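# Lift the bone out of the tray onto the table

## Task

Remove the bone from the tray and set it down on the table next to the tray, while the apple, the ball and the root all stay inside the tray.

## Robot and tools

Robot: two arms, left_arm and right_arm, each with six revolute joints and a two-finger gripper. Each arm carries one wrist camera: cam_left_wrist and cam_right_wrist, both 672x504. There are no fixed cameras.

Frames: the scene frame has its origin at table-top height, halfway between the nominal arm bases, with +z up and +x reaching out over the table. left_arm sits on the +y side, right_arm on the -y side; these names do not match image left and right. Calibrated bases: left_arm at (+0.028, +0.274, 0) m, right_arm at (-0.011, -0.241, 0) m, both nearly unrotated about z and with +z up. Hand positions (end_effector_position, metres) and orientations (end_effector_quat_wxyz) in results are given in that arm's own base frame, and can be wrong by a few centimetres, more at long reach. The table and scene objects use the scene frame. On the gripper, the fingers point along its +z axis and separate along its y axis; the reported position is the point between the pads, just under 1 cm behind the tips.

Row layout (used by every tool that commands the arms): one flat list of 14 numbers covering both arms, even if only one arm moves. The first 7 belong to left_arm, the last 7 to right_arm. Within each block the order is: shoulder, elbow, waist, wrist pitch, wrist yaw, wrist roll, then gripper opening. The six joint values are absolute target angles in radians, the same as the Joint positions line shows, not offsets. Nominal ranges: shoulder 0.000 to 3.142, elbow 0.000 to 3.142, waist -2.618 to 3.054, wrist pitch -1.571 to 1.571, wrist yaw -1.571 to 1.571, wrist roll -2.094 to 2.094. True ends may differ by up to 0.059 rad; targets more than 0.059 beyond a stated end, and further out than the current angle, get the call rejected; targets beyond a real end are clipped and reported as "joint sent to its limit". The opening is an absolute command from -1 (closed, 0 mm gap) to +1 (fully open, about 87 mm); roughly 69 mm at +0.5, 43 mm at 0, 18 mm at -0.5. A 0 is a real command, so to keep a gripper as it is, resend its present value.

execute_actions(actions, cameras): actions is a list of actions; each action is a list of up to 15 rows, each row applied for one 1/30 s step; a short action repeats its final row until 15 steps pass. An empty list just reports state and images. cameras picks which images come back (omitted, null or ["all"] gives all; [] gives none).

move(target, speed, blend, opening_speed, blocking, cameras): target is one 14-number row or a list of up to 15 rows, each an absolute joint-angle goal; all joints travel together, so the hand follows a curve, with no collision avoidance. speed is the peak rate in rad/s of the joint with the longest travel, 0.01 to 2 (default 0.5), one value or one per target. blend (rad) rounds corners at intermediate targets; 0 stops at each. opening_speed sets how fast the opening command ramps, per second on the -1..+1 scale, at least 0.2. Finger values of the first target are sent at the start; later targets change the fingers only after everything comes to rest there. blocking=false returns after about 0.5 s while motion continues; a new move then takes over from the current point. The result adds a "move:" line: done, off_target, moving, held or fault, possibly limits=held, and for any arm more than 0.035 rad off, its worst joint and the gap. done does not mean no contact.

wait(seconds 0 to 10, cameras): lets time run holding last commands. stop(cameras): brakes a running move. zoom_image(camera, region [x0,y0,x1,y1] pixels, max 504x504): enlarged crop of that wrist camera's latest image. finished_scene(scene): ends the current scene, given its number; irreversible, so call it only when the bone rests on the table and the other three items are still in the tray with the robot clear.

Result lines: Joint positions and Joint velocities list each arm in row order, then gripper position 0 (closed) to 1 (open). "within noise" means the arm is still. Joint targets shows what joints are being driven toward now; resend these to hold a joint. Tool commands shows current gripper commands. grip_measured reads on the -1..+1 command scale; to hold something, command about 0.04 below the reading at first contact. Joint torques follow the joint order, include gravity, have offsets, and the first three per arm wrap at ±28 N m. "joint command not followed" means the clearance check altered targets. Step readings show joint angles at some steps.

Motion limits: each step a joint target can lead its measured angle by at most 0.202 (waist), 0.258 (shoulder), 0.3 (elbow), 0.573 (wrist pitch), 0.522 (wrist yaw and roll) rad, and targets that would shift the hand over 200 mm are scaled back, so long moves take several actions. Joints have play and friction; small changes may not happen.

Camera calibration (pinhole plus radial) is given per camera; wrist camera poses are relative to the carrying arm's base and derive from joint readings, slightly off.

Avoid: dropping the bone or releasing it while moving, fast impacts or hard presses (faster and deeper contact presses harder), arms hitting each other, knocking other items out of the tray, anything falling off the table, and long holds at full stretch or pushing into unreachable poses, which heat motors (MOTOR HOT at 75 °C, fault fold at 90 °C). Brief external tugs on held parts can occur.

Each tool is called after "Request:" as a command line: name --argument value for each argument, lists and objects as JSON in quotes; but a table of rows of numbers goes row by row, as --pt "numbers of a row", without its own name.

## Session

Request:
execute_actions --actions '[]'

Scene clock: 0.00 s.
left_arm: end_effector_position=(+0.1477, +0.2272, +0.1190) grip_measured=+0.975 end_effector_quat_wxyz=(-0.006, -0.579, +0.815, -0.001) | right_arm: end_effector_position=(+0.1092, +0.2495, +0.1316) grip_measured=+1.000 end_effector_quat_wxyz=(+0.095, -0.638, +0.764, +0.016)
Joint names: [shoulder, elbow, waist, wrist pitch, wrist yaw, wrist roll]
Joint positions: left_arm=[1.733 1.469 1.024 -1.319 -0.003 -0.21 0.988] | right_arm=[1.554 1.338 1.228 -1.175 0.068 -0.171 1]
Joint velocities: within noise
Joint torques (N m): no reading
Heat: left arm: 27 °C; right arm: 28 °C.
Joint targets: left_arm=[1.722 1.480 1.024 -1.317 -0.003 -0.210] | right_arm=[1.548 1.345 1.228 -1.174 0.068 -0.170]
Tool commands: left_gripper/opening=+1.0 right_gripper/opening=+1.0
camera_calibration:
cam_left_wrist: T_world_to_cam=[[0.941252, -0.337531, -0.0108484, -0.0594404], [-0.206323, -0.600197, 0.772783, 0.0959823], [-0.26735, -0.725145, -0.634577, 0.421713], [0, 0, 0, 1]] pos_world=[0.188497, 0.343349, 0.192791]
cam_right_wrist: T_world_to_cam=[[0.97751, -0.185888, 0.0996027, -0.0723624], [-0.206016, -0.740744, 0.639418, 0.146623], [-0.04508, -0.645557, -0.76238, 0.410156], [0, 0, 0, 1]] pos_world=[0.119432, 0.359938, 0.226149]

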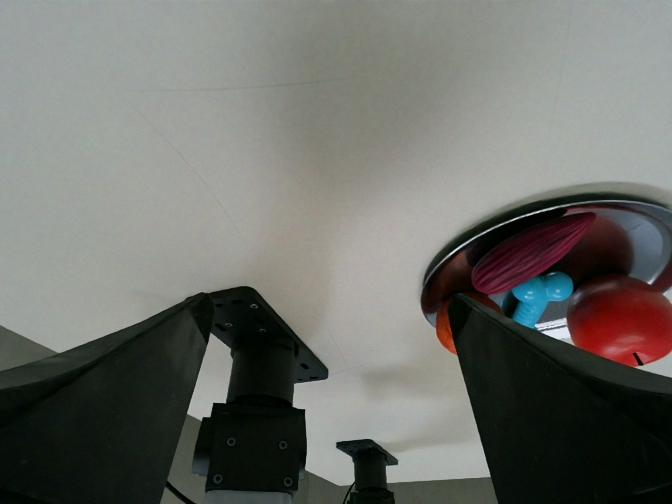

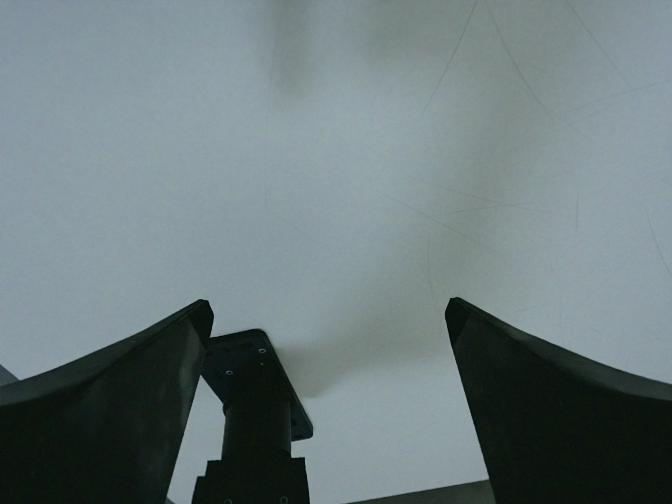

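Request:
move --target '[1.033, 1.107, -0.03, -0.774, 0.0, -0.037, 1.0, 1.548, 1.345, 1.228, -1.174, 0.068, -0.170, 1.0]' --speed 1.0 --cameras '["cam_left_wrist"]'

Request:
zoom_image --camera "cam_left_wrist" --region '[200, 100, 520, 420]'

Scene clock: 10.03 s.
left_arm: end_effector_position=(+0.2796, -0.0095, +0.2198) grip_measured=+0.975 end_effector_quat_wxyz=(+0.399, -0.008, +0.917, -0.013) | right_arm: end_effector_position=(+0.1092, +0.2495, +0.1316) grip_measured=+1.000 end_effector_quat_wxyz=(+0.095, -0.638, +0.764, +0.016)
Joint names: [shoulder, elbow, waist, wrist pitch, wrist yaw, wrist roll]
Joint positions: left_arm=[1.038 1.117 -0.029 -0.828 -0.003 -0.046 0.988] | right_arm=[1.554 1.338 1.228 -1.175 0.068 -0.171 1]
Joint velocities: within noise
Joint torques (N m): left_arm=[-2.58 6.84 -0.38 2.28 0.14 0.05] | right_arm=[-7.83 7.58 0.1 0.7 0.1 -0.03]
Heat: left arm: 28 °C; right arm: 29 °C.
Joint targets: left_arm=[1.032 1.108 -0.037 -0.774 0.000 -0.037] | right_arm=[1.548 1.345 1.228 -1.174 0.068 -0.170]
move: off_target (left_arm); left_arm: the wrist pitch is farthest, 0.054 rad from its target
camera_calibration:
cam_left_wrist: T_world_to_cam=[[0.00243534, -0.999768, 0.0213925, -0.0132879], [-0.998752, -0.00136478, 0.0499167, 0.289378], [-0.0498759, -0.0214874, -0.998524, 0.375173], [0, 0, 0, 1]] pos_world=[0.307761, -0.00482839, 0.360459]
Images, in order (width x height): cam_left_wrist 672x504.

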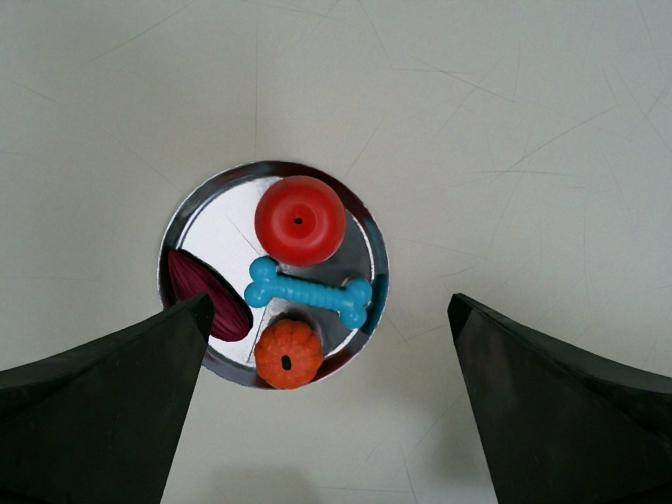

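Scaled by 1.575 from the camera's 672x504 image, which has a finer 960x720 frame.

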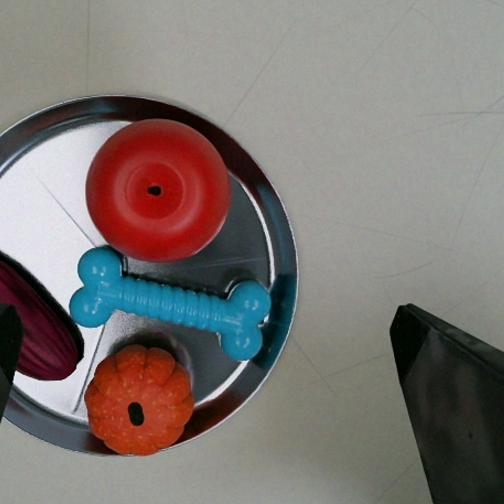

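Request:
move --pt "1.537 1.330 -0.411 -1.490 -0.615 -1.812 -0.1 1.548 1.345 0.1 -1.174 0.068 -0.170 1.0" --pt "1.575 1.026 -0.411 -1.130 -0.615 -1.812 -0.1 1.548 1.345 0.1 -1.174 0.068 -0.170 1.0" --speed '[0.9, 0.5]' --blend '[0.05, 0]' --cameras '["cam_left_wrist"]'

Scene clock: 47.63 s.
left_arm: end_effector_position=(+0.2482, -0.0366, +0.0615) grip_measured=-0.100 end_effector_quat_wxyz=(+0.235, -0.601, +0.742, +0.181) | right_arm: end_effector_position=(+0.2723, +0.0070, +0.1317) grip_measured=+1.000 end_effector_quat_wxyz=(+0.088, -0.129, +0.987, -0.038)
Joint names: [shoulder, elbow, waist, wrist pitch, wrist yaw, wrist roll]
Joint positions: left_arm=[1.572 1.033 -0.405 -1.149 -0.591 -1.803 0.45] | right_arm=[1.554 1.338 0.096 -1.175 0.069 -0.17 1]
Joint velocities: within noise
Joint torques (N m): left_arm=[-4.72 5.65 -0.38 0.29 -0.45 -0.17] | right_arm=[-7.88 7.54 0.09 0.7 0.09 -0.02]
Heat: left arm: 30 °C; right arm: 33 °C.
Joint targets: left_arm=[1.576 1.027 -0.412 -1.130 -0.615 -1.812] | right_arm=[1.548 1.345 0.096 -1.174 0.068 -0.170]
move: done
camera_calibration:
cam_left_wrist: T_world_to_cam=[[0.97661, -0.214973, 0.0044413, -0.248896], [-0.208341, -0.940971, 0.266773, 0.0219272], [-0.0531698, -0.261459, -0.963749, 0.204891], [0, 0, 0, 1]] pos_world=[0.258537, 0.0206975, 0.192719]
Images, in order (width x height): cam_left_wrist 672x504.

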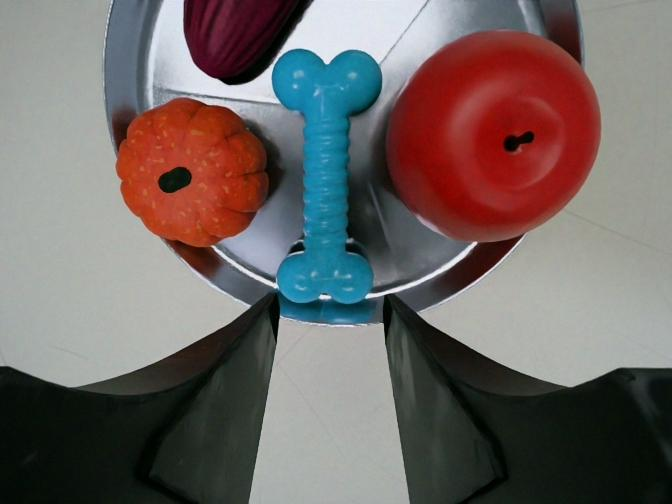

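Request:
move --target '[1.619, 0.882, -0.322, -0.885, -0.625, -1.685, -0.1, 1.548, 1.345, 0.1, -1.174, 0.068, -0.170, 1.0]' --speed 0.25 --cameras '["cam_left_wrist"]'

Scene clock: 64.97 s.
left_arm: end_effector_position=(+0.2529, -0.0156, +0.0178) grip_measured=-0.100 end_effector_quat_wxyz=(+0.234, -0.598, +0.744, +0.182) | right_arm: end_effector_position=(+0.2723, +0.0070, +0.1317) grip_measured=+1.000 end_effector_quat_wxyz=(+0.088, -0.129, +0.987, -0.038)
Joint names: [shoulder, elbow, waist, wrist pitch, wrist yaw, wrist roll]
Joint positions: left_arm=[1.613 0.889 -0.321 -0.907 -0.6 -1.694 0.45] | right_arm=[1.554 1.338 0.096 -1.175 0.069 -0.17 1]
Joint velocities: within noise
Joint torques (N m): left_arm=[-4.67 5.24 0.72 0.42 -0.46 0.04] | right_arm=[-7.86 7.6 0.5 0.71 0.08 -0.03]
Heat: left arm: 30 °C; right arm: 34 °C.
Joint targets: left_arm=[1.619 0.881 -0.313 -0.885 -0.625 -1.685] | right_arm=[1.548 1.345 0.100 -1.174 0.068 -0.170]
move: done
camera_calibration:
cam_left_wrist: T_world_to_cam=[[0.975233, -0.221181, -0.0000281674, -0.24842], [-0.213237, -0.940243, 0.265466, 0.0556751], [-0.0587425, -0.258885, -0.96412, 0.169948], [0, 0, 0, 1]] pos_world=[0.264123, 0.0413996, 0.149064]
Images, in order (width x height): cam_left_wrist 672x504.

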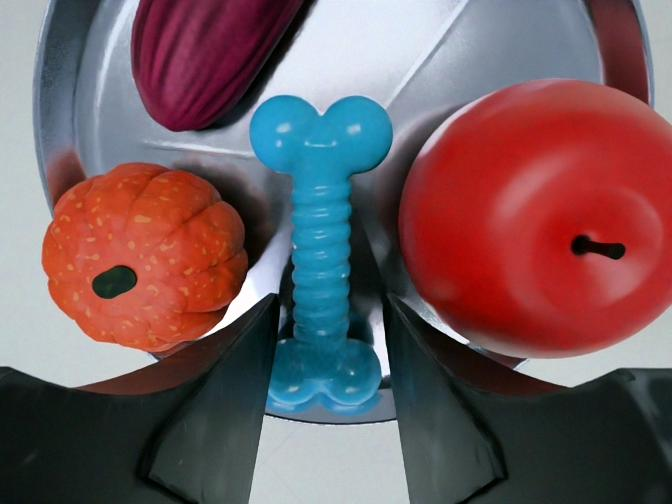

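Request:
move --pt "1.583 0.867 -0.323 -0.885 -0.625 -1.685 -0.1 1.548 1.345 0.1 -1.174 0.068 -0.170 1.0" --pt "1.583 0.867 -0.323 -0.885 -0.625 -1.685 -0.6 1.548 1.345 0.1 -1.174 0.068 -0.170 1.0" --speed 0.15 --opening_speed 0.4 --cameras '["cam_left_wrist"]'

Scene clock: 79.40 s.
left_arm: end_effector_position=(+0.2494, -0.0141, +0.0166) grip_measured=-0.515 end_effector_quat_wxyz=(+0.234, -0.597, +0.745, +0.184) | right_arm: end_effector_position=(+0.2723, +0.0070, +0.1317) grip_measured=+1.000 end_effector_quat_wxyz=(+0.088, -0.129, +0.987, -0.038)
Joint names: [shoulder, elbow, waist, wrist pitch, wrist yaw, wrist roll]
Joint positions: left_arm=[1.606 0.875 -0.321 -0.905 -0.601 -1.693 0.243] | right_arm=[1.554 1.338 0.096 -1.175 0.069 -0.17 1]
Joint velocities: within noise
Joint torques (N m): left_arm=[-7.05 5.22 -0.01 0.42 -0.47 0.02] | right_arm=[-7.88 7.54 0.44 0.71 0.1 -0.03]
Heat: left arm: 30 °C; right arm: 34 °C.
Joint targets: left_arm=[1.583 0.867 -0.323 -0.885 -0.625 -1.685] | right_arm=[1.548 1.345 0.100 -1.174 0.068 -0.170]
move: done
camera_calibration:
cam_left_wrist: T_world_to_cam=[[0.974995, -0.222186, -0.00435867, -0.244625], [-0.213207, -0.940764, 0.263638, 0.0565882], [-0.0626772, -0.256116, -0.964612, 0.170029], [0, 0, 0, 1]] pos_world=[0.26123, 0.0424311, 0.148027]
Images, in order (width x height): cam_left_wrist 672x504.

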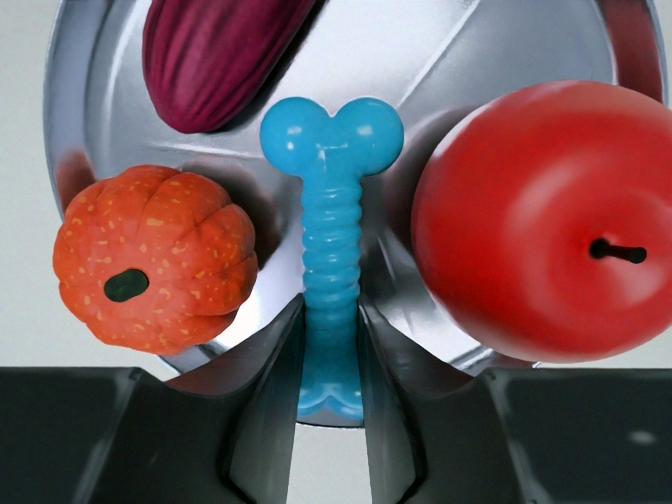

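Request:
move --pt "1.487 1.240 -0.323 -1.385 -0.618 -1.698 -0.6 1.548 1.345 0.1 -1.174 0.068 -0.170 1.0" --pt "1.487 1.240 -0.985 -1.385 -0.618 -1.698 -0.6 1.548 1.345 0.1 -1.174 0.068 -0.170 1.0" --speed 0.4 --blend '[0.05, 0]' --cameras '["cam_left_wrist"]'

Scene clock: 89.73 s.
left_arm: end_effector_position=(+0.1851, -0.1630, +0.1208) grip_measured=-0.515 end_effector_quat_wxyz=(+0.278, -0.316, +0.900, +0.110) | right_arm: end_effector_position=(+0.2723, +0.0070, +0.1317) grip_measured=+1.000 end_effector_quat_wxyz=(+0.088, -0.129, +0.987, -0.038)
Joint names: [shoulder, elbow, waist, wrist pitch, wrist yaw, wrist roll]
Joint positions: left_arm=[1.507 1.209 -0.99 -1.365 -0.601 -1.693 0.243] | right_arm=[1.554 1.338 0.096 -1.175 0.069 -0.17 1]
Joint velocities: within noise
Joint torques (N m): left_arm=[-6.64 9.88 -0.21 -0.09 -0.37 -0.11] | right_arm=[-7.84 7.57 0.44 0.69 0.1 -0.04]
Heat: left arm: 30 °C; right arm: 34 °C.
Joint targets: left_arm=[1.487 1.240 -0.994 -1.385 -0.618 -1.698] | right_arm=[1.548 1.345 0.100 -1.174 0.068 -0.170]
move: done
camera_calibration:
cam_left_wrist: T_world_to_cam=[[0.626898, -0.778456, -0.0317017, -0.237528], [-0.746644, -0.611907, 0.260946, 0.0280243], [-0.222534, -0.139917, -0.964833, 0.276976], [0, 0, 0, 1]] pos_world=[0.231466, -0.129003, 0.252392]
Images, in order (width x height): cam_left_wrist 672x504.

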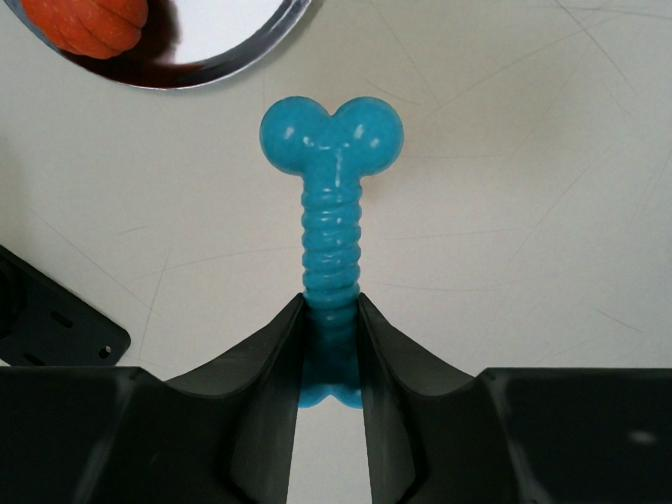

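Request:
move --pt "1.600 0.887 -0.988 -0.905 -0.620 -1.688 -0.6 1.548 1.345 0.1 -1.174 0.068 -0.170 1.0" --pt "1.622 0.866 -0.988 -0.876 -0.620 -1.688 -0.6 1.548 1.345 0.1 -1.174 0.068 -0.170 1.0" --speed '[0.3, 0.06]' --blend '[0.02, 0]' --cameras '["cam_left_wrist"]'

Scene clock: 97.83 s.
left_arm: end_effector_position=(+0.1869, -0.1656, +0.0156) grip_measured=-0.515 end_effector_quat_wxyz=(+0.281, -0.319, +0.900, +0.100) | right_arm: end_effector_position=(+0.2723, +0.0070, +0.1317) grip_measured=+1.000 end_effector_quat_wxyz=(+0.088, -0.129, +0.987, -0.038)
Joint names: [shoulder, elbow, waist, wrist pitch, wrist yaw, wrist roll]
Joint positions: left_arm=[1.613 0.878 -0.99 -0.907 -0.602 -1.693 0.243] | right_arm=[1.554 1.338 0.096 -1.175 0.069 -0.17 1]
Joint velocities: within noise
Joint torques (N m): left_arm=[-4.3 4.89 0.21 0.51 -0.42 0.02] | right_arm=[-7.9 7.57 0.58 0.71 0.1 -0.03]
Heat: left arm: 31 °C; right arm: 35 °C.
Joint targets: left_arm=[1.622 0.867 -0.988 -0.876 -0.620 -1.688] | right_arm=[1.548 1.345 0.100 -1.174 0.068 -0.170]
move: done; blend cut to 0.0145 rad at target 1
camera_calibration:
cam_left_wrist: T_world_to_cam=[[0.627125, -0.778843, -0.0108006, -0.244425], [-0.74976, -0.60735, 0.262653, 0.0565383], [-0.211125, -0.156618, -0.96483, 0.170576], [0, 0, 0, 1]] pos_world=[0.231688, -0.129315, 0.147087]
Images, in order (width x height): cam_left_wrist 672x504.

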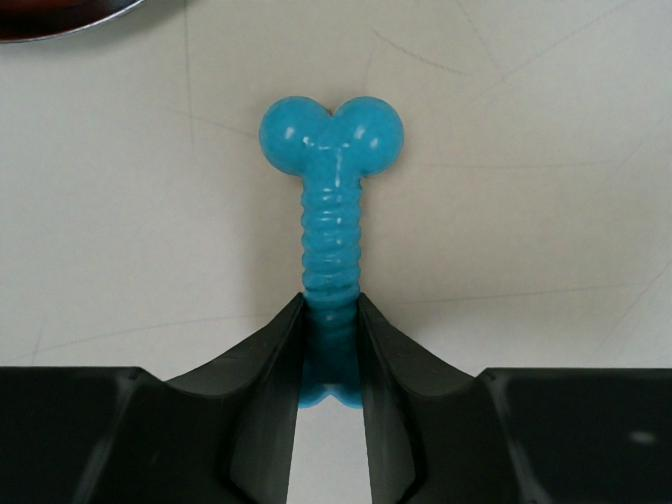

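Request:
move --target '[1.640, 0.862, -0.988, -0.872, -0.620, -1.688, -0.6, 1.548, 1.345, 0.1, -1.174, 0.068, -0.170, 1.0]' --speed 0.04 --cameras '[]'

Scene clock: 101.80 s.
left_arm: end_effector_position=(+0.1869, -0.1653, +0.0150) grip_measured=-0.515 end_effector_quat_wxyz=(+0.281, -0.318, +0.900, +0.102) | right_arm: end_effector_position=(+0.2723, +0.0070, +0.1317) grip_measured=+1.000 end_effector_quat_wxyz=(+0.088, -0.129, +0.987, -0.038)
Joint names: [shoulder, elbow, waist, wrist pitch, wrist yaw, wrist roll]
Joint positions: left_arm=[1.616 0.878 -0.99 -0.907 -0.603 -1.693 0.243] | right_arm=[1.554 1.338 0.096 -1.175 0.069 -0.17 1]
Joint velocities: within noise
Joint torques (N m): left_arm=[-2.91 4.38 0.18 0.53 -0.4 -0.01] | right_arm=[-7.86 7.6 0.57 0.71 0.1 -0.04]
Heat: left arm: 30 °C; right arm: 35 °C.
Joint targets: left_arm=[1.640 0.862 -0.988 -0.872 -0.620 -1.688] | right_arm=[1.548 1.345 0.100 -1.174 0.068 -0.170]
move: done
No camera images: "cameras" was empty.

Request:
move --pt "1.626 0.872 -0.988 -0.885 -0.612 -1.690 -0.6 1.548 1.345 0.1 -1.174 0.068 -0.170 1.0" --pt "1.626 0.872 -0.988 -0.885 -0.612 -1.690 -0.1 1.548 1.345 0.1 -1.174 0.068 -0.170 1.0" --speed 0.05 --opening_speed 0.4 --cameras '["cam_left_wrist"]'

Request:
move --target '[1.487, 1.240, -0.988, -1.385, -0.618, -1.698, -0.1, 1.548, 1.345, 0.1, -1.174, 0.068, -0.170, 1.0]' --speed 0.4 --cameras '["cam_left_wrist"]'

Scene clock: 108.77 s.
left_arm: end_effector_position=(+0.1875, -0.1649, +0.0150) grip_measured=-0.100 end_effector_quat_wxyz=(+0.281, -0.320, +0.899, +0.102) | right_arm: end_effector_position=(+0.2723, +0.0070, +0.1317) grip_measured=+1.000 end_effector_quat_wxyz=(+0.088, -0.129, +0.987, -0.038)
Joint names: [shoulder, elbow, waist, wrist pitch, wrist yaw, wrist roll]
Joint positions: left_arm=[1.616 0.878 -0.987 -0.906 -0.603 -1.693 0.45] | right_arm=[1.554 1.338 0.096 -1.175 0.069 -0.17 1]
Joint velocities: within noise
Joint torques (N m): left_arm=[-4.37 5.38 0.23 0.4 -0.34 0] | right_arm=[-7.9 7.54 0.58 0.72 0.09 -0.02]
Heat: left arm: 30 °C; right arm: 35 °C.
Joint targets: left_arm=[1.626 0.872 -0.985 -0.885 -0.612 -1.690] | right_arm=[1.548 1.345 0.100 -1.174 0.068 -0.170]
move: done
camera_calibration:
cam_left_wrist: T_world_to_cam=[[0.629462, -0.776922, -0.0130212, -0.24429], [-0.74776, -0.61022, 0.2617, 0.0567346], [-0.211267, -0.154993, -0.965061, 0.170491], [0, 0, 0, 1]] pos_world=[0.232214, -0.128749, 0.146506]
Images, in order (width x height): cam_left_wrist 672x504.

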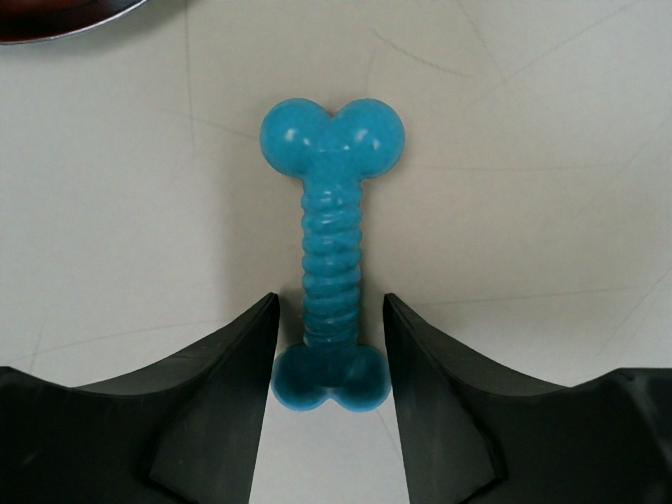

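Scene clock: 110.73 s.
left_arm: end_effector_position=(+0.1862, -0.1630, +0.1223) grip_measured=-0.100 end_effector_quat_wxyz=(+0.279, -0.318, +0.900, +0.108) | right_arm: end_effector_position=(+0.2723, +0.0070, +0.1317) grip_measured=+1.000 end_effector_quat_wxyz=(+0.088, -0.129, +0.987, -0.038)
Joint names: [shoulder, elbow, waist, wrist pitch, wrist yaw, wrist roll]
Joint positions: left_arm=[1.504 1.212 -0.987 -1.365 -0.603 -1.693 0.45] | right_arm=[1.554 1.338 0.096 -1.175 0.069 -0.17 1]
Joint velocities: within noise
Joint torques (N m): left_arm=[-6.27 9.35 -0.18 -0.06 -0.37 -0.1] | right_arm=[-7.83 7.53 0.54 0.7 0.09 -0.02]
Heat: left arm: 30 °C; right arm: 35 °C.
Joint targets: left_arm=[1.487 1.239 -0.988 -1.385 -0.618 -1.698] | right_arm=[1.548 1.345 0.100 -1.174 0.068 -0.170]
move: done
camera_calibration:
cam_left_wrist: T_world_to_cam=[[0.629329, -0.776721, -0.0254869, -0.239061], [-0.745956, -0.612948, 0.26047, 0.0282321], [-0.217935, -0.144909, -0.965146, 0.277005], [0, 0, 0, 1]] pos_world=[0.231877, -0.128238, 0.253903]
Images, in order (width x height): cam_left_wrist 672x504.

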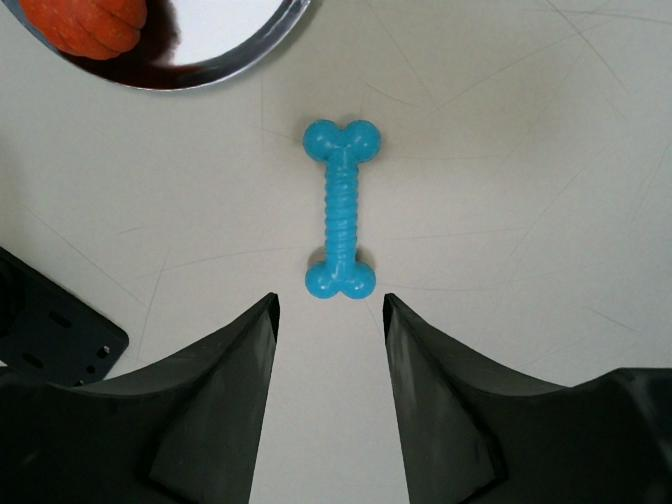

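Request:
finished_scene --scene 2

The scene is finished: the task was done.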